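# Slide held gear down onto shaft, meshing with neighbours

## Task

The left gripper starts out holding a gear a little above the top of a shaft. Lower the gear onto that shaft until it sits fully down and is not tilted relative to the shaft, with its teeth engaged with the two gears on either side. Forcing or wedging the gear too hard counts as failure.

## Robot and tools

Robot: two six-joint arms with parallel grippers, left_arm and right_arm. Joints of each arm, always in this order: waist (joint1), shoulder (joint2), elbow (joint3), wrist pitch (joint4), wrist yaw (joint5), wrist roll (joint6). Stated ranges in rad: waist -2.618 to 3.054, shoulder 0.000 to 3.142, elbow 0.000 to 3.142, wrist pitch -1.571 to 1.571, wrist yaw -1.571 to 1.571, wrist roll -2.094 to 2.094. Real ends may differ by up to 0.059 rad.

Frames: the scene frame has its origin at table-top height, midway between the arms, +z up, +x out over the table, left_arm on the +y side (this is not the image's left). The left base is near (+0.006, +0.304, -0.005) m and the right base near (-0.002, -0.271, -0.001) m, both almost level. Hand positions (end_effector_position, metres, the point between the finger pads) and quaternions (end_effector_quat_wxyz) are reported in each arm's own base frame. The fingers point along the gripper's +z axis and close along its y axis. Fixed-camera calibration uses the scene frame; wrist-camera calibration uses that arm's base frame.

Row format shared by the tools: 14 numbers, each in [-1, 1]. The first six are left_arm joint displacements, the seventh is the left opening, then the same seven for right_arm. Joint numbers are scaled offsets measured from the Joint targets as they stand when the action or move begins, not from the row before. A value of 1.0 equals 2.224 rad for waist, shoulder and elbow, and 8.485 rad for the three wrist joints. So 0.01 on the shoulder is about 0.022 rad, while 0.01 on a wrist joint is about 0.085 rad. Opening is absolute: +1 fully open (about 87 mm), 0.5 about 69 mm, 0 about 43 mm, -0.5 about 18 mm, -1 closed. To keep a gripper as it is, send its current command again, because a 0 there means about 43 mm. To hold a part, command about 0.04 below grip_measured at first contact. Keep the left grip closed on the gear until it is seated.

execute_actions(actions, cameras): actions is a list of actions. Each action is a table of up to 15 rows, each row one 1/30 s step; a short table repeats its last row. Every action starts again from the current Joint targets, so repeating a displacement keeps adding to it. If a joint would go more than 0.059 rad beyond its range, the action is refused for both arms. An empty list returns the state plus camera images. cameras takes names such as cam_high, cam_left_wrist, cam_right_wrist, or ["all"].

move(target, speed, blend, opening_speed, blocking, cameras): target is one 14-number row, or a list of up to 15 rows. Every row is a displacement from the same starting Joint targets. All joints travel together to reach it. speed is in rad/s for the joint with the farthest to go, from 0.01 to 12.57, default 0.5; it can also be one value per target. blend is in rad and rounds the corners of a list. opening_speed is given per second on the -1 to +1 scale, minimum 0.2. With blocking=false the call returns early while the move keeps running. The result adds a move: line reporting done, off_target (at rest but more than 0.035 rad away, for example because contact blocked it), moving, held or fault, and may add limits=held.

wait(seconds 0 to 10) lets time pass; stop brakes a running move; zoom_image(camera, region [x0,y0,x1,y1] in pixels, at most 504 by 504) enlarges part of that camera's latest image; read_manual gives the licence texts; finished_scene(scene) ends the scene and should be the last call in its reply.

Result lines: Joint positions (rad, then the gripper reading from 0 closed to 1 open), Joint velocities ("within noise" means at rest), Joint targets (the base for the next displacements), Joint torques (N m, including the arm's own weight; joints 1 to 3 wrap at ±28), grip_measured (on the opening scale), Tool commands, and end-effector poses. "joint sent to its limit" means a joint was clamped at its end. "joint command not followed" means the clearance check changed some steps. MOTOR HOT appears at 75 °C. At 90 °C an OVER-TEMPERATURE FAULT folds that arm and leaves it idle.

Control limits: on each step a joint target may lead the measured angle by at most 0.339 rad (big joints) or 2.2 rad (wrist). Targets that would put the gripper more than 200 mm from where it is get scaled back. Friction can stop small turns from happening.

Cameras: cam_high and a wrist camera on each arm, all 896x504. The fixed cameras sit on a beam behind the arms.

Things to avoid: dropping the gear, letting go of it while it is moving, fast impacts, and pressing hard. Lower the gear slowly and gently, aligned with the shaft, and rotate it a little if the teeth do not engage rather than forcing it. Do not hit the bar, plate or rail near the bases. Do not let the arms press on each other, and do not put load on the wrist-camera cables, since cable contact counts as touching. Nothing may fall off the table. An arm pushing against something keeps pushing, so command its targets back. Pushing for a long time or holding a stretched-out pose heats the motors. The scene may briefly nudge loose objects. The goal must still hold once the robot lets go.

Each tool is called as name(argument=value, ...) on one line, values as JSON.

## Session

execute_actions(actions=[])

zoom_image(camera="cam_high", region=[430, 190, 610, 330])

Scene clock: 0.00 s.
left_arm: end_effector_position=(+0.2826, -0.1438, +0.1208) grip_measured=-0.511 end_effector_quat_wxyz=(-0.008, +0.859, +0.512, +0.005) | right_arm: end_effector_position=(+0.3825, +0.0000, +0.3605) grip_measured=+1.000 end_effector_quat_wxyz=(+0.707, +0.000, +0.707, +0.000)
Joint positions: left_arm=[-0.61 1.758 1.505 -1.329 -0.015 1.457 0.244] | right_arm=[0 1.047 1.047 0 0 0 1]
Joint velocities: within noise
Joint torques (N m): no reading
Heat: left arm: 28 °C; right arm: 28 °C.
Joint targets: left_arm=[-0.607 1.747 1.512 -1.335 -0.020 1.457] | right_arm=[0.000 1.043 1.058 0.005 -0.001 0.000]
Tool commands: left_gripper/opening=-1.0 right_gripper/opening=+1.0

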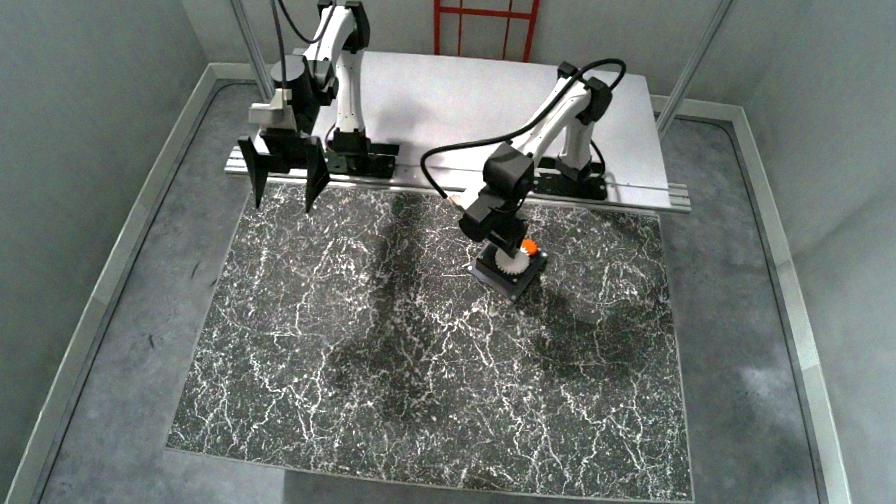

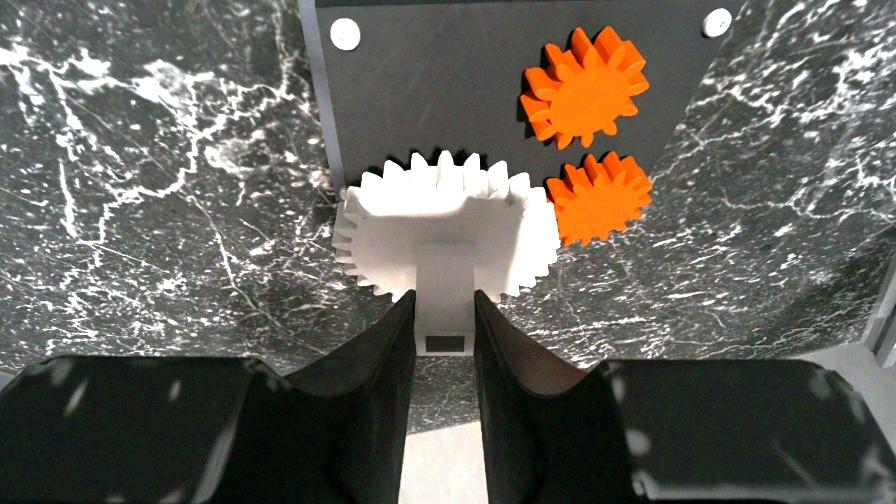

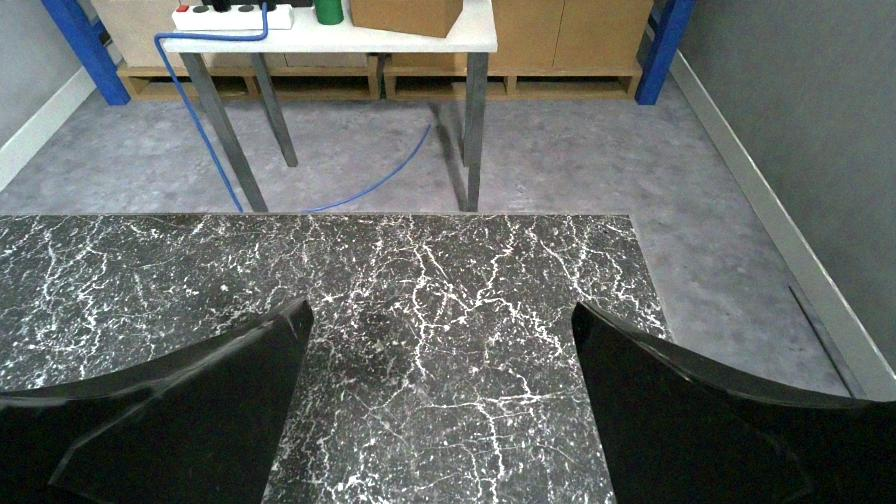

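Scaled by 2.800 from the camera's 896x504 image, which has a finer 1280x720 frame.

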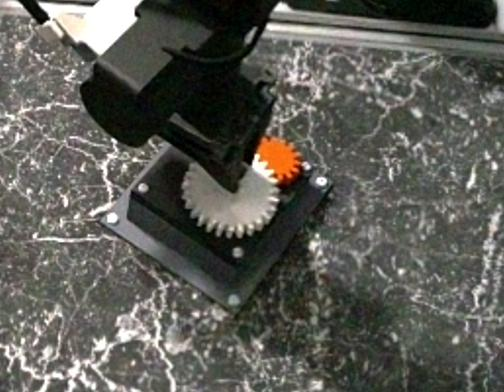

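move(target=[[0,0.0076,0.0989,-0.0239,0,0,-1,0.05,0.18,0.02,0.04,-0.09,0,1],[0.273,0.0076,0.0989,-0.0239,0,0,-1,0.1362,0.3885,0.0513,0.086,-0.1774,0,1]], speed=0.9, blend=0.05, cameras=["cam_right_wrist","cam_high"])

zoom_image(camera="cam_right_wrist", region=[280, 150, 560, 390])

zoom_image(camera="cam_high", region=[450, 210, 570, 310])

Scene clock: 10.57 s.
left_arm: end_effector_position=(+0.3129, +0.0426, +0.1721) grip_measured=-0.511 end_effector_quat_wxyz=(-0.004, +0.667, +0.745, +0.006) | right_arm: end_effector_position=(+0.3390, +0.2888, +0.1952) grip_measured=+1.000 end_effector_quat_wxyz=(-0.428, +0.545, -0.452, -0.561)
Joint positions: left_arm=[-0.004 1.758 1.71 -1.52 -0.014 1.457 0.244] | right_arm=[0.302 1.895 1.143 0.711 -1.496 0.001 1]
Joint torques (N m): left_arm=[0.24 -6.02 7.04 0.22 0.1 -0.03] | right_arm=[-0.27 -7.23 8.7 1.77 -0.17 0.08]
Heat: left arm: 30 °C; right arm: 29 °C.
Joint targets: left_arm=[0.000 1.764 1.733 -1.538 -0.020 1.457] | right_arm=[0.303 1.907 1.172 0.735 -1.506 0.000]
move: done
camera_calibration:
cam_right_wrist: T_world_to_cam=[[0.97291, 0.228792, -0.033177, -0.391293], [0.153588, -0.746926, -0.646926, 0.310161], [-0.172792, 0.624305, -0.761831, 0.172013], [0, 0, 0, 1]] pos_world=[0.362778, 0.213803, 0.318714]
Images, in order (width x height): cam_high 896x504, cam_right_wrist 896x504.

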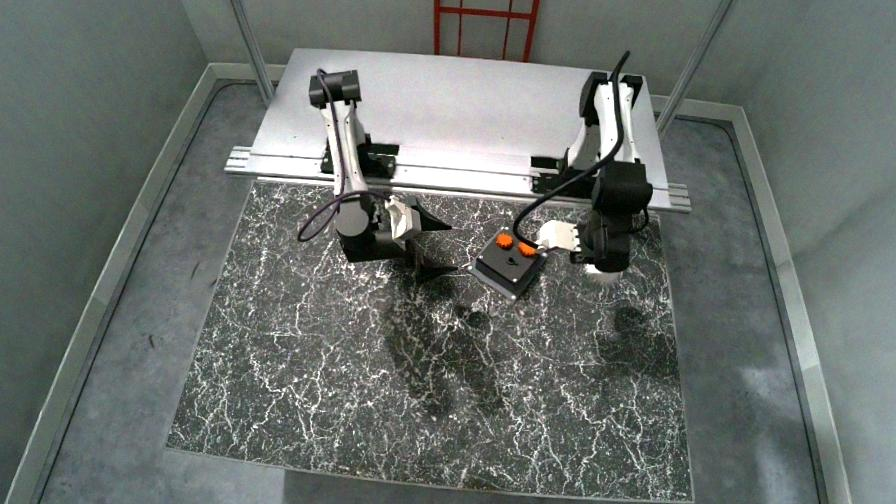

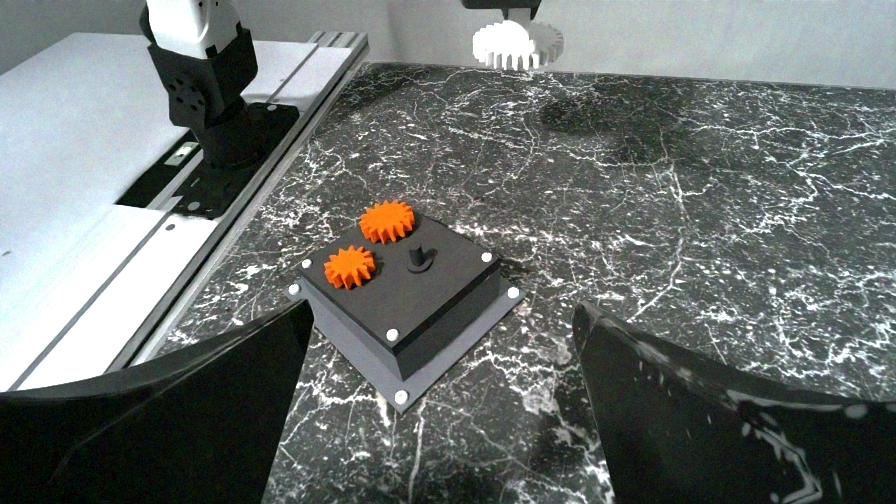

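Scaled by 1.800 from the camera's 896x504 image, which has a finer 1280x720 frame.

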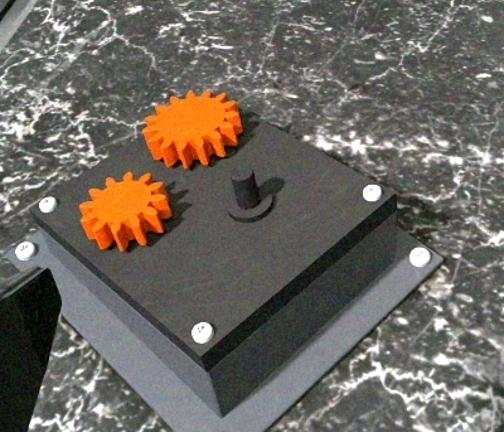

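Scaled by 4.200 from the camera's 896x504 image, which has a finer 1280x720 frame.

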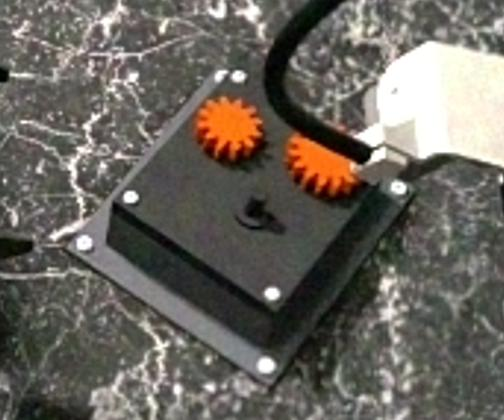

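zoom_image(camera="cam_right_wrist", region=[290, 190, 430, 290])

zoom_image(camera="cam_right_wrist", region=[380, 230, 520, 350])

zoom_image(camera="cam_right_wrist", region=[395, 230, 445, 280])

Scaled by 3.600 from the camera's 896x504 image, which has a finer 1280x720 frame.

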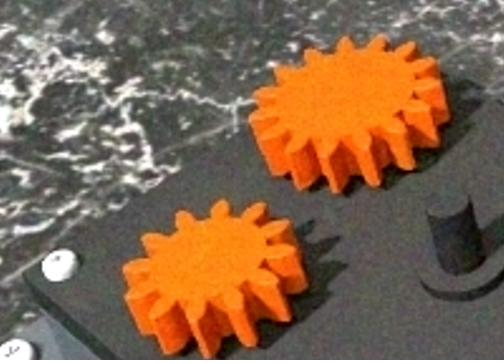

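Scaled by 3.600 from the camera's 896x504 image, which has a finer 1280x720 frame.

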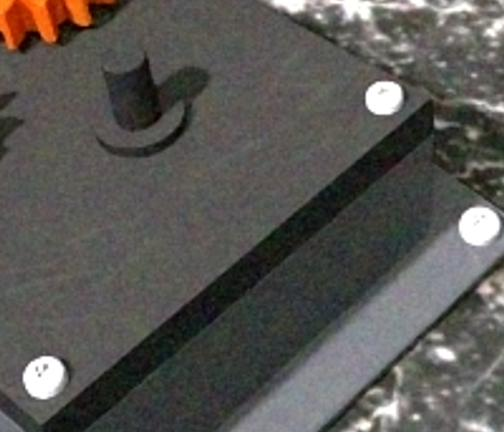

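Scaled by 10.080 from the camera's 896x504 image, which has a finer 1280x720 frame.

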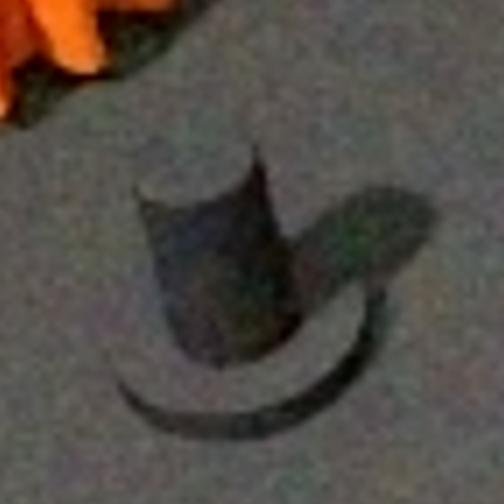

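move(target=[[-0.2711,0,0,0,0.008,0.0025,-1,-0.2,0,0,0,0,0,1],[-0.2711,-0.1097,-0.2059,0.0481,0.008,0.0025,-1,-0.2,0,0,0,0,0,1]], speed=0.8, blend=0.05, cameras=["all"])

zoom_image(camera="cam_left_wrist", region=[300, 0, 760, 330])

zoom_image(camera="cam_right_wrist", region=[80, 60, 320, 260])

zoom_image(camera="cam_high", region=[460, 210, 560, 310])

Scene clock: 98.43 s.
left_arm: end_effector_position=(+0.2682, -0.1450, +0.1210) grip_measured=-0.511 end_effector_quat_wxyz=(+0.082, +0.857, +0.508, +0.012) | right_arm: end_effector_position=(+0.4303, +0.1133, +0.1953) grip_measured=+1.000 end_effector_quat_wxyz=(+0.542, -0.432, +0.561, +0.452)
Joint positions: left_arm=[-0.606 1.554 1.283 -1.141 0.045 1.462 0.244] | right_arm=[-0.147 1.895 1.143 0.712 -1.498 0.001 1]
Joint torques (N m): left_arm=[0.12 -7.88 4.94 0.78 0.25 0.13] | right_arm=[0.18 -7.23 8.68 1.77 -0.16 0.08]
Heat: left arm: 33 °C; right arm: 35 °C.
Joint targets: left_arm=[-0.603 1.520 1.274 -1.130 0.048 1.479] | right_arm=[-0.142 1.907 1.172 0.735 -1.505 0.000]
move: done
camera_calibration:
cam_left_wrist: T_world_to_cam=[[-0.867151, 0.47245, -0.157608, 0.318749], [0.219335, 0.646373, 0.730818, -0.0341802], [0.447148, 0.599161, -0.664128, 0.188756], [0, 0, 0, 1]] pos_world=[0.199499, -0.241595, 0.200575]
cam_right_wrist: T_world_to_cam=[[0.976367, -0.213673, -0.032414, -0.391548], [-0.183441, -0.74007, -0.647028, 0.309363], [0.114264, 0.637683, -0.761777, 0.172411], [0, 0, 0, 1]] pos_world=[0.419344, 0.0353434, 0.318813]

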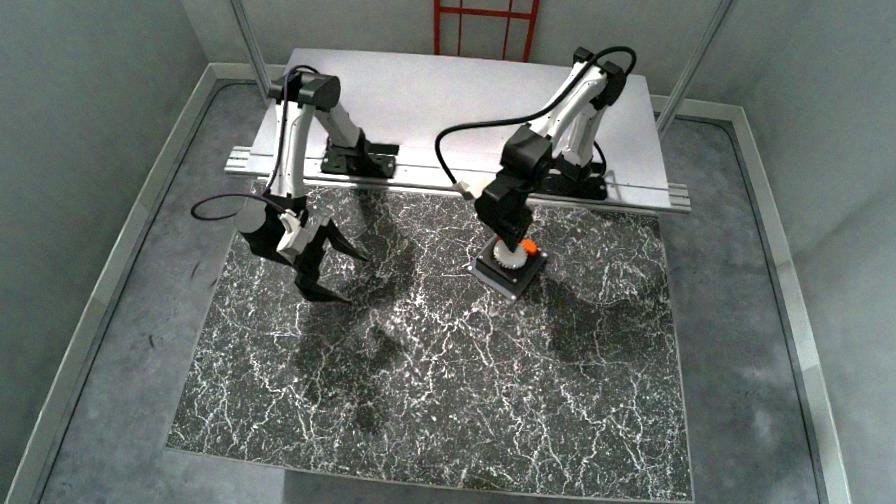

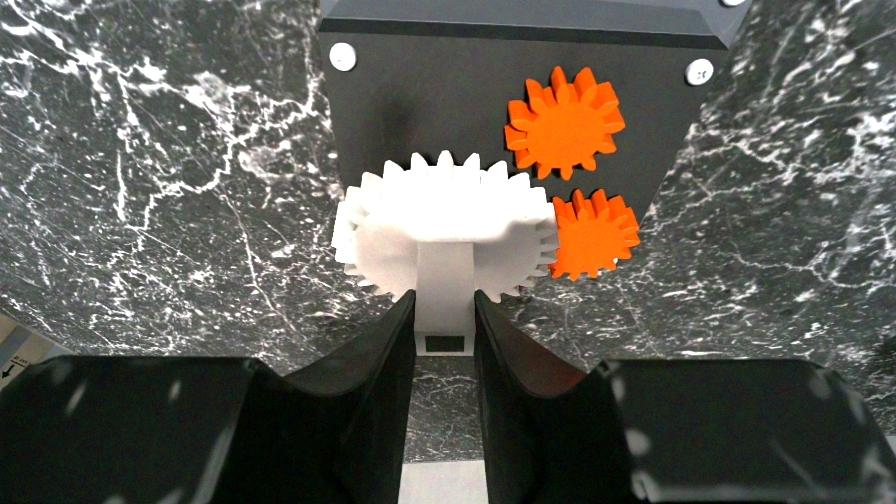

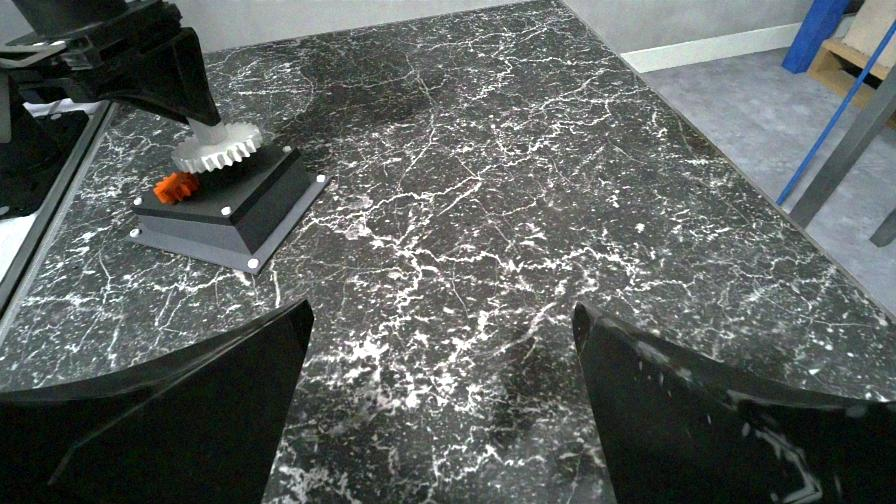

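Scaled by 1.096 from the camera's 896x504 image, which has a finer 1280x720 frame.

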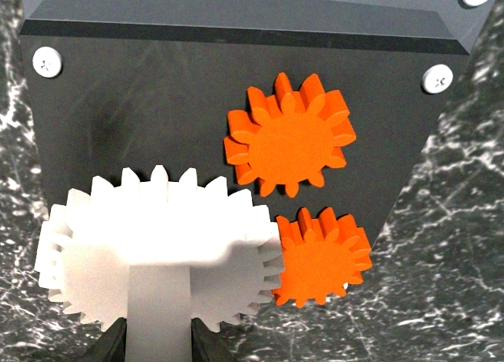

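Scaled by 2.100 from the camera's 896x504 image, which has a finer 1280x720 frame.

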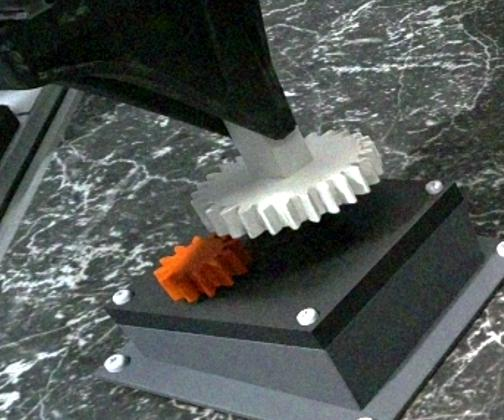

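Scaled by 5.040 from the camera's 896x504 image, which has a finer 1280x720 frame.

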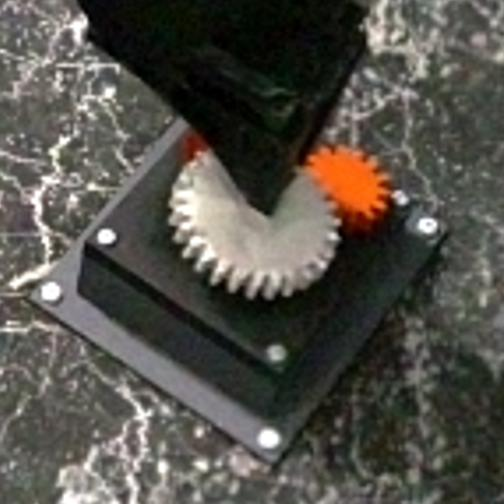

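zoom_image(camera="cam_left_wrist", region=[310, 20, 410, 200])

zoom_image(camera="cam_left_wrist", region=[620, 30, 740, 230])

Scaled by 2.800 from the camera's 896x504 image, which has a finer 1280x720 frame.

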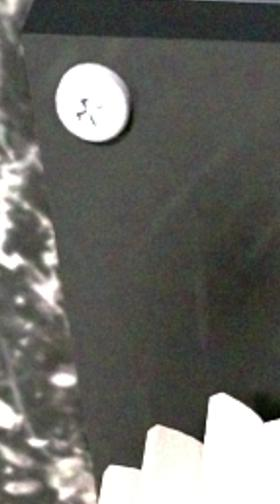

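Scaled by 2.520 from the camera's 896x504 image, which has a finer 1280x720 frame.

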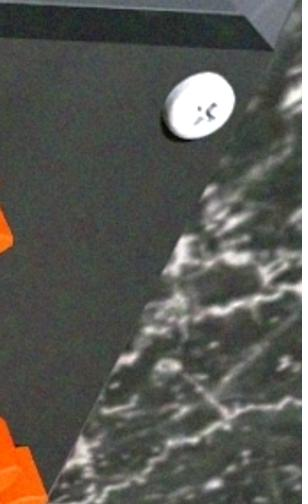

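zoom_image(camera="cam_right_wrist", region=[190, 130, 270, 200])

zoom_image(camera="cam_right_wrist", region=[160, 100, 280, 190])

Scaled by 6.300 from the camera's 896x504 image, which has a finer 1280x720 frame.

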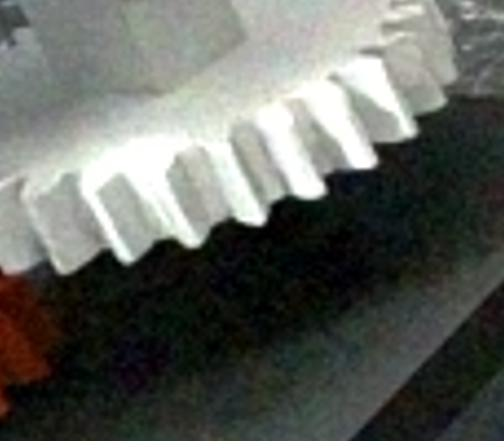

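Scaled by 4.200 from the camera's 896x504 image, which has a finer 1280x720 frame.

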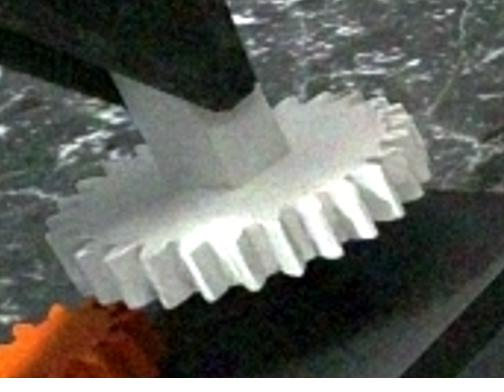

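move(target=[0,0.0243,0.0153,-0.0048,-0.006,0,-1,0,0,0,0,0,0,1], speed=0.2, cameras=["cam_left_wrist","cam_right_wrist"])

zoom_image(camera="cam_left_wrist", region=[310, 20, 410, 200])

zoom_image(camera="cam_left_wrist", region=[600, 30, 740, 260])

zoom_image(camera="cam_right_wrist", region=[120, 90, 300, 230])

Scene clock: 243.40 s.
left_arm: end_effector_position=(+0.2694, -0.1387, +0.1218) grip_measured=-0.511 end_effector_quat_wxyz=(+0.070, +0.857, +0.510, +0.026) | right_arm: end_effector_position=(+0.4303, +0.1133, +0.1953) grip_measured=+1.000 end_effector_quat_wxyz=(+0.542, -0.432, +0.561, +0.452)
Joint positions: left_arm=[-0.606 1.554 1.283 -1.151 0.012 1.462 0.244] | right_arm=[-0.147 1.895 1.143 0.712 -1.498 0.001 1]
Joint torques (N m): left_arm=[0.08 -3.56 7.6 0.44 0.06 0.14] | right_arm=[0.18 -7.23 8.68 1.77 -0.16 0.08]
Heat: left arm: 37 °C; right arm: 38 °C.
Joint targets: left_arm=[-0.603 1.574 1.308 -1.170 -0.003 1.479] | right_arm=[-0.142 1.907 1.172 0.735 -1.505 0.000]
move: done
camera_calibration:
cam_left_wrist: T_world_to_cam=[[-0.867906, 0.473103, -0.151372, 0.316398], [0.208106, 0.623021, 0.754014, -0.0423018], [0.451034, 0.622911, -0.639179, 0.184177], [0, 0, 0, 1]] pos_world=[0.200337, -0.23806, 0.197512]
cam_right_wrist: T_world_to_cam=[[0.976367, -0.213673, -0.032414, -0.391548], [-0.183441, -0.74007, -0.647028, 0.309363], [0.114264, 0.637683, -0.761777, 0.172411], [0, 0, 0, 1]] pos_world=[0.419344, 0.0353434, 0.318813]
Images, in order (width x height): cam_left_wrist 896x504, cam_right_wrist 896x504.

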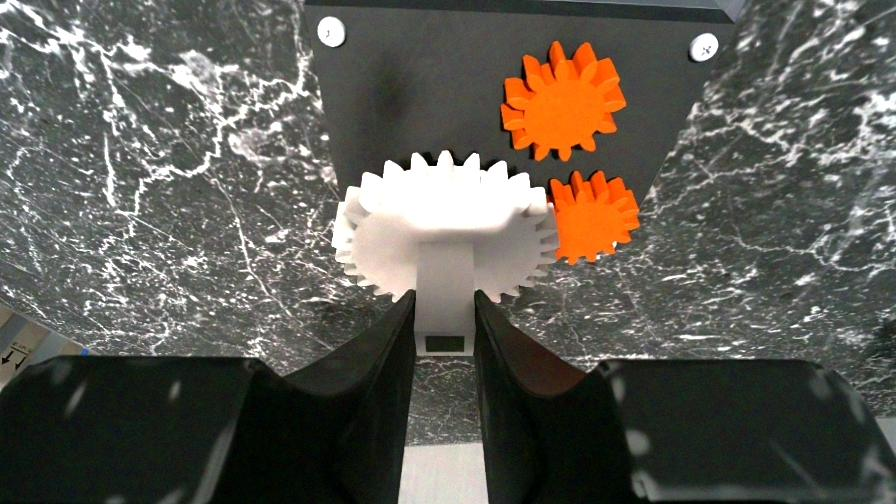

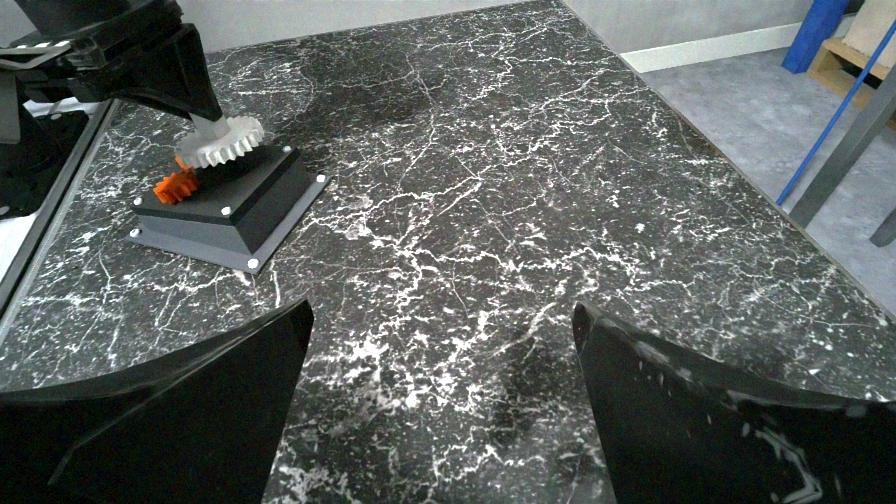

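Scaled by 2.800 from the camera's 896x504 image, which has a finer 1280x720 frame.

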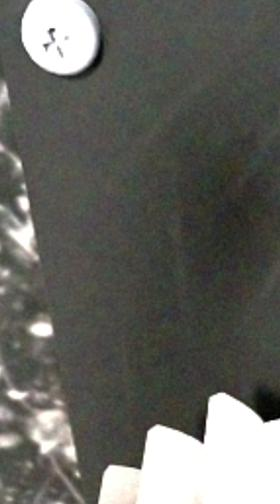

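Scaled by 2.191 from the camera's 896x504 image, which has a finer 1280x720 frame.

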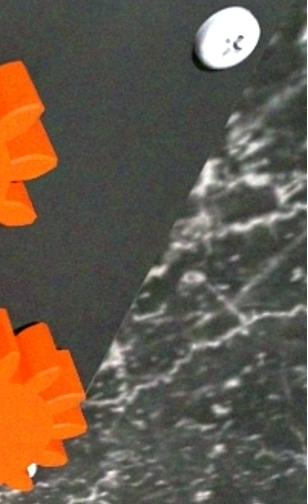

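Scaled by 2.800 from the camera's 896x504 image, which has a finer 1280x720 frame.

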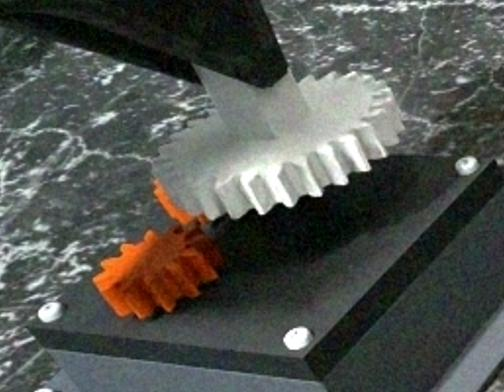

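move(target=[0,0.0013,-0.0234,0.006,0,0,-1,0,0,0,0,0,0,1], speed=0.1, cameras=["cam_right_wrist"])

zoom_image(camera="cam_right_wrist", region=[120, 90, 300, 230])

Scene clock: 291.63 s.
left_arm: end_effector_position=(+0.2698, -0.1388, +0.1154) grip_measured=-0.511 end_effector_quat_wxyz=(+0.068, +0.857, +0.510, +0.025) | right_arm: end_effector_position=(+0.4303, +0.1133, +0.1953) grip_measured=+1.000 end_effector_quat_wxyz=(+0.542, -0.432, +0.561, +0.452)
Joint positions: left_arm=[-0.606 1.561 1.265 -1.13 0.011 1.462 0.244] | right_arm=[-0.147 1.895 1.143 0.712 -1.498 0.001 1]
Joint torques (N m): left_arm=[0.03 -3.99 4.98 0.73 0.04 0.19] | right_arm=[0.18 -7.23 8.68 1.77 -0.16 0.08]
Heat: left arm: 35 °C; right arm: 39 °C.
Joint targets: left_arm=[-0.603 1.577 1.256 -1.120 -0.003 1.479] | right_arm=[-0.142 1.907 1.172 0.735 -1.505 0.000]
move: done
camera_calibration:
cam_right_wrist: T_world_to_cam=[[0.976367, -0.213673, -0.032414, -0.391548], [-0.183441, -0.74007, -0.647028, 0.309363], [0.114264, 0.637683, -0.761777, 0.172411], [0, 0, 0, 1]] pos_world=[0.419344, 0.0353434, 0.318813]
Images, in order (width x height): cam_right_wrist 896x504.

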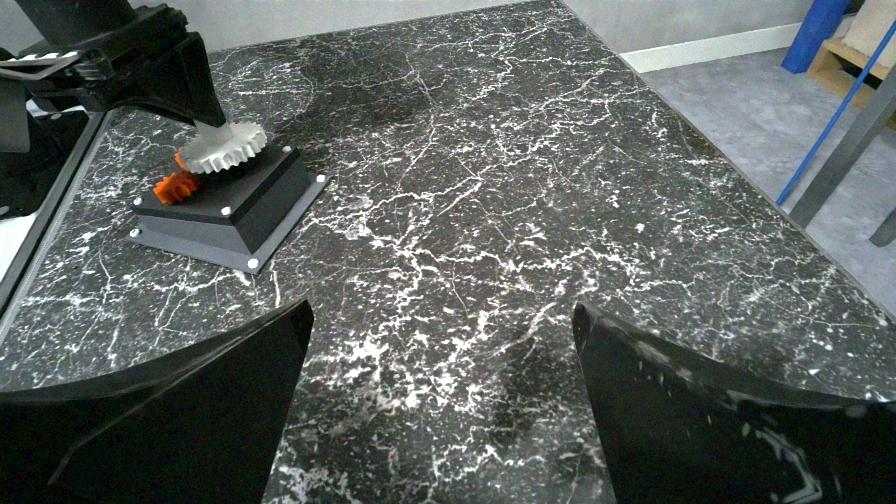

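Scaled by 2.800 from the camera's 896x504 image, which has a finer 1280x720 frame.

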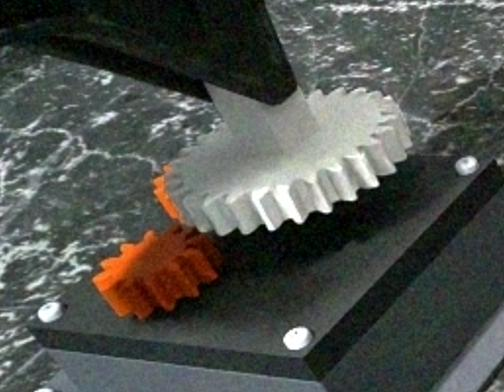

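move(target=[0,0.0022,-0.0135,0.0045,0,0,-1,0,0,0,0,0,0,1], speed=0.06)

Scene clock: 295.73 s.
left_arm: end_effector_position=(+0.2705, -0.1389, +0.1141) grip_measured=-0.511 end_effector_quat_wxyz=(+0.069, +0.857, +0.510, +0.026) | right_arm: end_effector_position=(+0.4303, +0.1133, +0.1953) grip_measured=+1.000 end_effector_quat_wxyz=(+0.542, -0.432, +0.561, +0.452)
Joint positions: left_arm=[-0.606 1.561 1.259 -1.121 0.009 1.462 0.244] | right_arm=[-0.147 1.895 1.143 0.712 -1.498 0.001 1]
Joint torques (N m): left_arm=[0.18 -3.56 2.89 1.03 0.07 0.16] | right_arm=[0.18 -7.21 8.68 1.77 -0.16 0.08]
Heat: left arm: 35 °C; right arm: 39 °C.
Joint targets: left_arm=[-0.603 1.581 1.226 -1.081 -0.003 1.479] | right_arm=[-0.142 1.907 1.172 0.735 -1.505 0.000]
move: off_target (left_arm); left_arm: the wrist pitch is farthest, 0.040 rad from its target

move(target=[[0,0,0.005,-0.0022,0,0,-1,0,0,0,0,0,0,1],[0.0095,0,0.005,-0.0022,0,0,-1,0,0,0,0,0,0,1],[-0.0095,0,0.005,-0.0022,0,0,-1,0,0,0,0,0,0,1]], speed=0.04, cameras=["cam_left_wrist","cam_right_wrist"])

zoom_image(camera="cam_right_wrist", region=[120, 90, 300, 230])

Scene clock: 304.70 s.
left_arm: end_effector_position=(+0.2707, -0.1391, +0.1147) grip_measured=-0.511 end_effector_quat_wxyz=(+0.065, +0.860, +0.506, +0.034) | right_arm: end_effector_position=(+0.4303, +0.1133, +0.1953) grip_measured=+1.000 end_effector_quat_wxyz=(+0.542, -0.432, +0.561, +0.452)
Joint positions: left_arm=[-0.617 1.561 1.259 -1.121 -0.009 1.462 0.244] | right_arm=[-0.147 1.895 1.143 0.712 -1.498 0.001 1]
Joint torques (N m): left_arm=[-0.79 -3.67 3.96 0.84 0.26 0.13] | right_arm=[0.2 -7.23 8.69 1.77 -0.16 0.08]
Heat: left arm: 34 °C; right arm: 39 °C.
Joint targets: left_arm=[-0.624 1.581 1.238 -1.100 -0.003 1.479] | right_arm=[-0.142 1.907 1.172 0.735 -1.505 0.000]
move: done
camera_calibration:
cam_left_wrist: T_world_to_cam=[[-0.862557, 0.48271, -0.151612, 0.316487], [0.20516, 0.607597, 0.767291, -0.0397618], [0.462498, 0.630728, -0.62312, 0.17548], [0, 0, 0, 1]] pos_world=[0.199987, -0.239293, 0.187837]
cam_right_wrist: T_world_to_cam=[[0.976367, -0.213673, -0.032414, -0.391548], [-0.183441, -0.74007, -0.647028, 0.309363], [0.114264, 0.637683, -0.761777, 0.172411], [0, 0, 0, 1]] pos_world=[0.419344, 0.0353434, 0.318813]
Images, in order (width x height): cam_left_wrist 896x504, cam_right_wrist 896x504.

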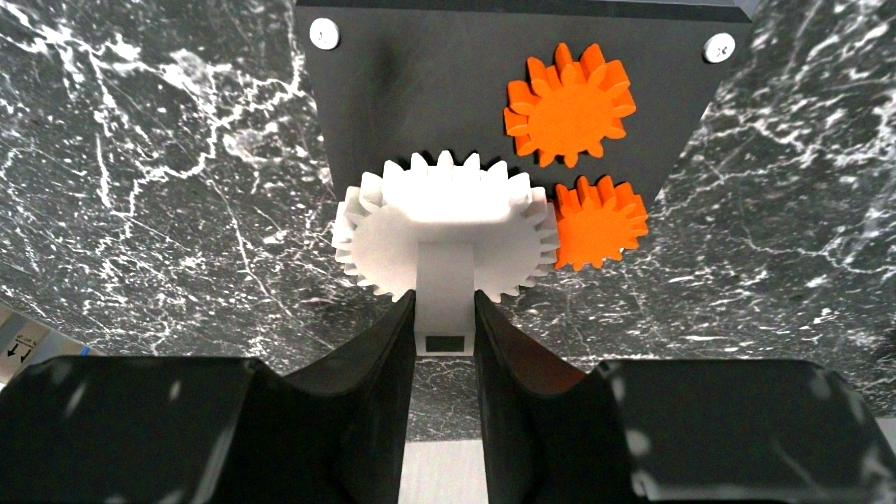

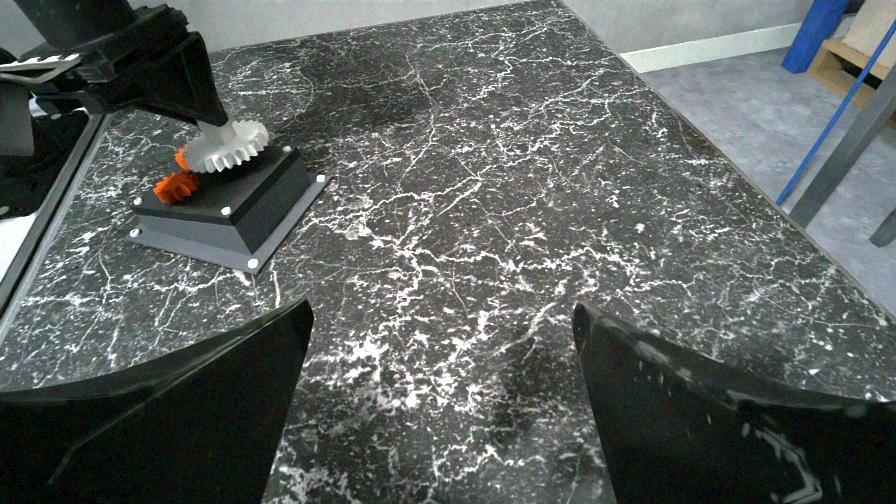

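Scaled by 2.800 from the camera's 896x504 image, which has a finer 1280x720 frame.

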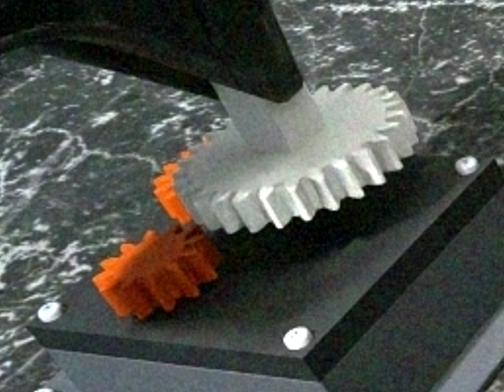

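move(target=[-0.0095,0,0,0,0.0015,0,-1,0,0,0,0,0,0,1], speed=0.04)

Scene clock: 321.27 s.
left_arm: end_effector_position=(+0.2693, -0.1425, +0.1151) grip_measured=-0.511 end_effector_quat_wxyz=(+0.064, +0.864, +0.499, +0.038) | right_arm: end_effector_position=(+0.4303, +0.1133, +0.1953) grip_measured=+1.000 end_effector_quat_wxyz=(+0.542, -0.432, +0.561, +0.452)
Joint positions: left_arm=[-0.634 1.561 1.259 -1.12 -0.018 1.462 0.244] | right_arm=[-0.147 1.895 1.143 0.712 -1.498 0.001 1]
Joint torques (N m): left_arm=[-1.11 -3.66 4.01 0.85 0.51 0.12] | right_arm=[0.18 -7.23 8.68 1.77 -0.16 0.08]
Heat: left arm: 34 °C; right arm: 39 °C.
Joint targets: left_arm=[-0.645 1.581 1.238 -1.100 0.010 1.479] | right_arm=[-0.142 1.907 1.172 0.735 -1.505 0.000]
move: done

wait(seconds=0, cameras=["cam_left_wrist","cam_right_wrist","cam_high"])

zoom_image(camera="cam_right_wrist", region=[120, 90, 300, 230])

zoom_image(camera="cam_high", region=[460, 210, 560, 310])

Scene clock: 325.50 s.
left_arm: end_effector_position=(+0.2693, -0.1425, +0.1151) grip_measured=-0.511 end_effector_quat_wxyz=(+0.064, +0.864, +0.499, +0.038) | right_arm: end_effector_position=(+0.4303, +0.1133, +0.1953) grip_measured=+1.000 end_effector_quat_wxyz=(+0.542, -0.432, +0.561, +0.452)
Joint positions: left_arm=[-0.634 1.561 1.259 -1.12 -0.018 1.462 0.244] | right_arm=[-0.147 1.895 1.143 0.712 -1.498 0.001 1]
Joint torques (N m): left_arm=[-1.24 -3.63 3.9 0.85 0.56 0.13] | right_arm=[0.18 -7.23 8.68 1.77 -0.16 0.08]
Heat: left arm: 33 °C; right arm: 39 °C.
Joint targets: left_arm=[-0.645 1.581 1.238 -1.100 0.010 1.479] | right_arm=[-0.142 1.907 1.172 0.735 -1.505 0.000]
Tool commands: left_gripper/opening=-1.0 right_gripper/opening=+1.0
camera_calibration:
cam_left_wrist: T_world_to_cam=[[-0.854063, 0.49709, -0.153227, 0.317026], [0.210395, 0.599518, 0.772213, -0.0407784], [0.475721, 0.62728, -0.616611, 0.173661], [0, 0, 0, 1]] pos_world=[0.196726, -0.242077, 0.187148]
cam_right_wrist: T_world_to_cam=[[0.976367, -0.213673, -0.032414, -0.391548], [-0.183441, -0.74007, -0.647028, 0.309363], [0.114264, 0.637683, -0.761777, 0.172411], [0, 0, 0, 1]] pos_world=[0.419344, 0.0353434, 0.318813]

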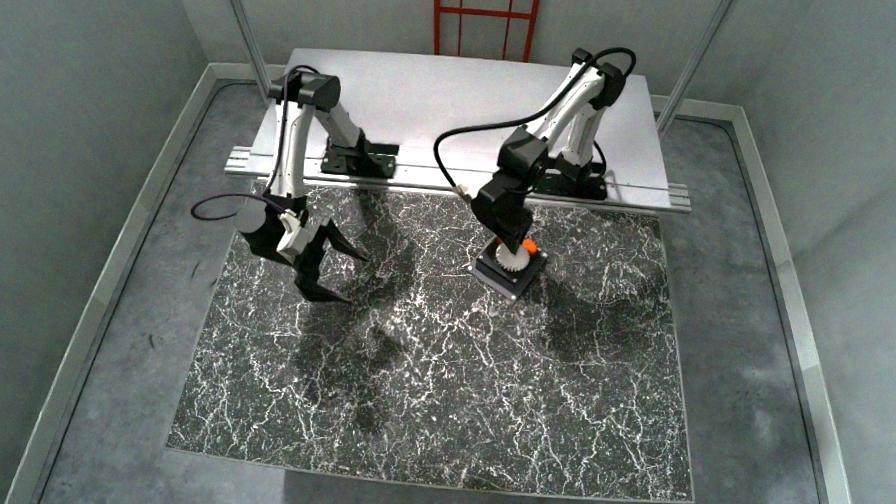

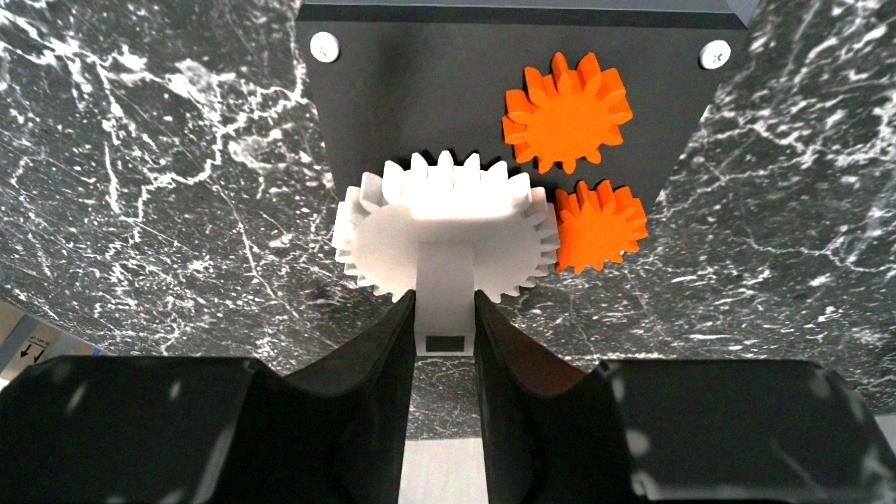

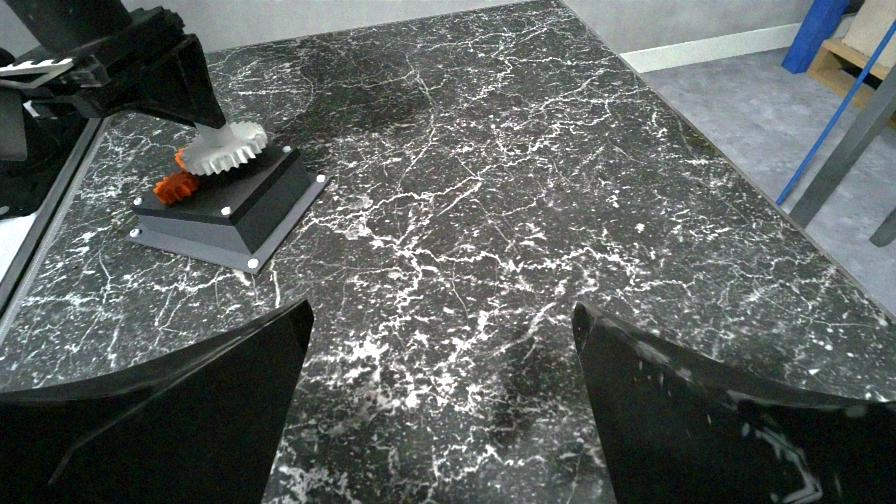

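Scaled by 2.800 from the camera's 896x504 image, which has a finer 1280x720 frame.

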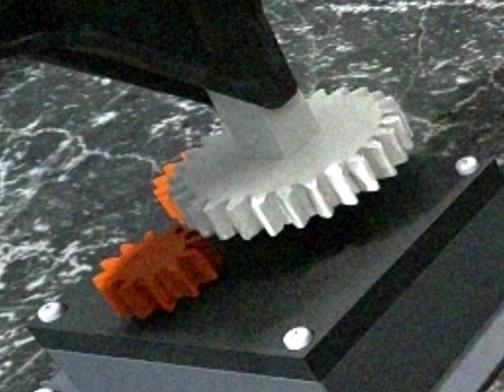

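Scaled by 5.040 from the camera's 896x504 image, which has a finer 1280x720 frame.

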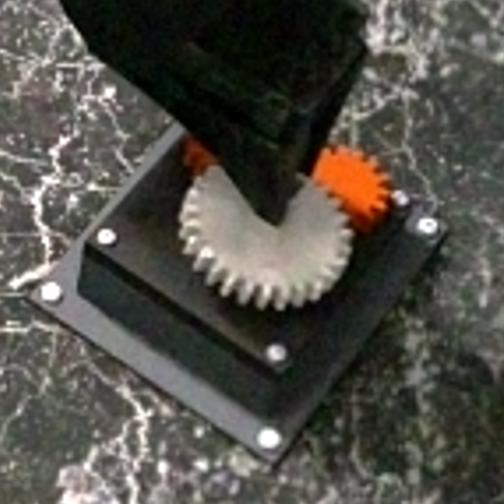

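move(target=[[0,0,-0.002,-0.0044,0,0,-1,0,0,0,0,0,0,1],[0.0225,0,-0.002,-0.0044,0,0,-1,0,0,0,0,0,0,1]], speed=0.03)

Scene clock: 370.00 s.
left_arm: end_effector_position=(+0.2701, -0.1391, +0.1141) grip_measured=-0.511 end_effector_quat_wxyz=(+0.066, +0.859, +0.507, +0.030) | right_arm: end_effector_position=(+0.4303, +0.1133, +0.1953) grip_measured=+1.000 end_effector_quat_wxyz=(+0.542, -0.432, +0.561, +0.452)
Joint positions: left_arm=[-0.613 1.561 1.258 -1.122 -0.001 1.463 0.244] | right_arm=[-0.147 1.895 1.143 0.712 -1.498 0.001 1]
Joint torques (N m): left_arm=[1.44 -3.62 3.67 0.52 0.34 0.17] | right_arm=[0.18 -7.23 8.69 1.77 -0.16 0.08]
Heat: left arm: 32 °C; right arm: 40 °C.
Joint targets: left_arm=[-0.595 1.581 1.233 -1.137 0.010 1.479] | right_arm=[-0.142 1.907 1.172 0.735 -1.505 0.000]
move: done

move(target=[[-0.0076,-0.0009,0.0279,0,0,0,-1,0,0,0,0,0,0,1],[-0.0076,-0.0009,0.0279,0,0.002,0,-1,0,0,0,0,0,0,1]], speed=0.1, cameras=["cam_left_wrist"])

zoom_image(camera="cam_left_wrist", region=[290, 10, 390, 190])

zoom_image(camera="cam_left_wrist", region=[610, 20, 750, 260])

Scene clock: 387.20 s.
left_arm: end_effector_position=(+0.2712, -0.1426, +0.1162) grip_measured=-0.511 end_effector_quat_wxyz=(+0.072, +0.859, +0.506, +0.026) | right_arm: end_effector_position=(+0.4303, +0.1133, +0.1954) grip_measured=+1.000 end_effector_quat_wxyz=(+0.542, -0.432, +0.561, +0.452)
Joint positions: left_arm=[-0.613 1.565 1.271 -1.124 0.012 1.463 0.244] | right_arm=[-0.147 1.895 1.143 0.713 -1.498 0.001 1]
Joint torques (N m): left_arm=[-0.06 -4.01 7.5 0.53 0.41 0.13] | right_arm=[0.18 -7.24 8.68 1.76 -0.16 0.08]
Heat: left arm: 32 °C; right arm: 40 °C.
Joint targets: left_arm=[-0.612 1.580 1.295 -1.137 0.027 1.479] | right_arm=[-0.142 1.907 1.172 0.735 -1.505 0.000]
move: done
camera_calibration:
cam_left_wrist: T_world_to_cam=[[-0.863651, 0.479748, -0.154755, 0.319226], [0.210931, 0.622763, 0.753441, -0.0367069], [0.457838, 0.618068, -0.639044, 0.179727], [0, 0, 0, 1]] pos_world=[0.201157, -0.241372, 0.191912]
Images, in order (width x height): cam_left_wrist 896x504.

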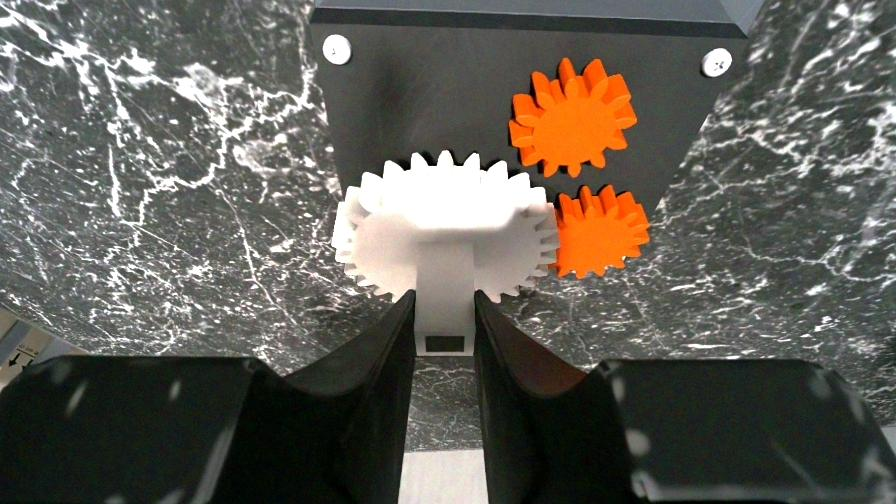

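Scaled by 2.800 from the camera's 896x504 image, which has a finer 1280x720 frame.

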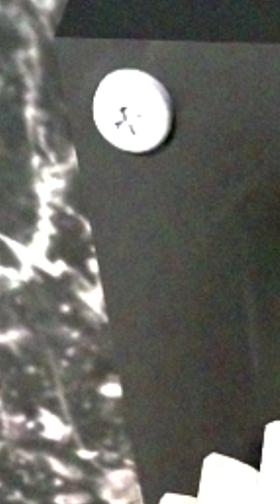

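Scaled by 2.100 from the camera's 896x504 image, which has a finer 1280x720 frame.

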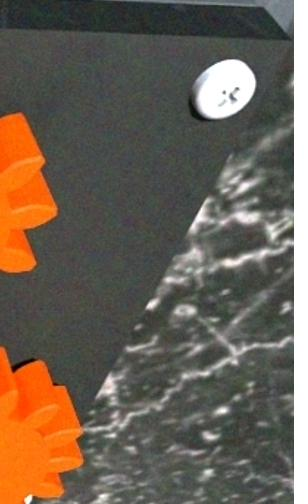

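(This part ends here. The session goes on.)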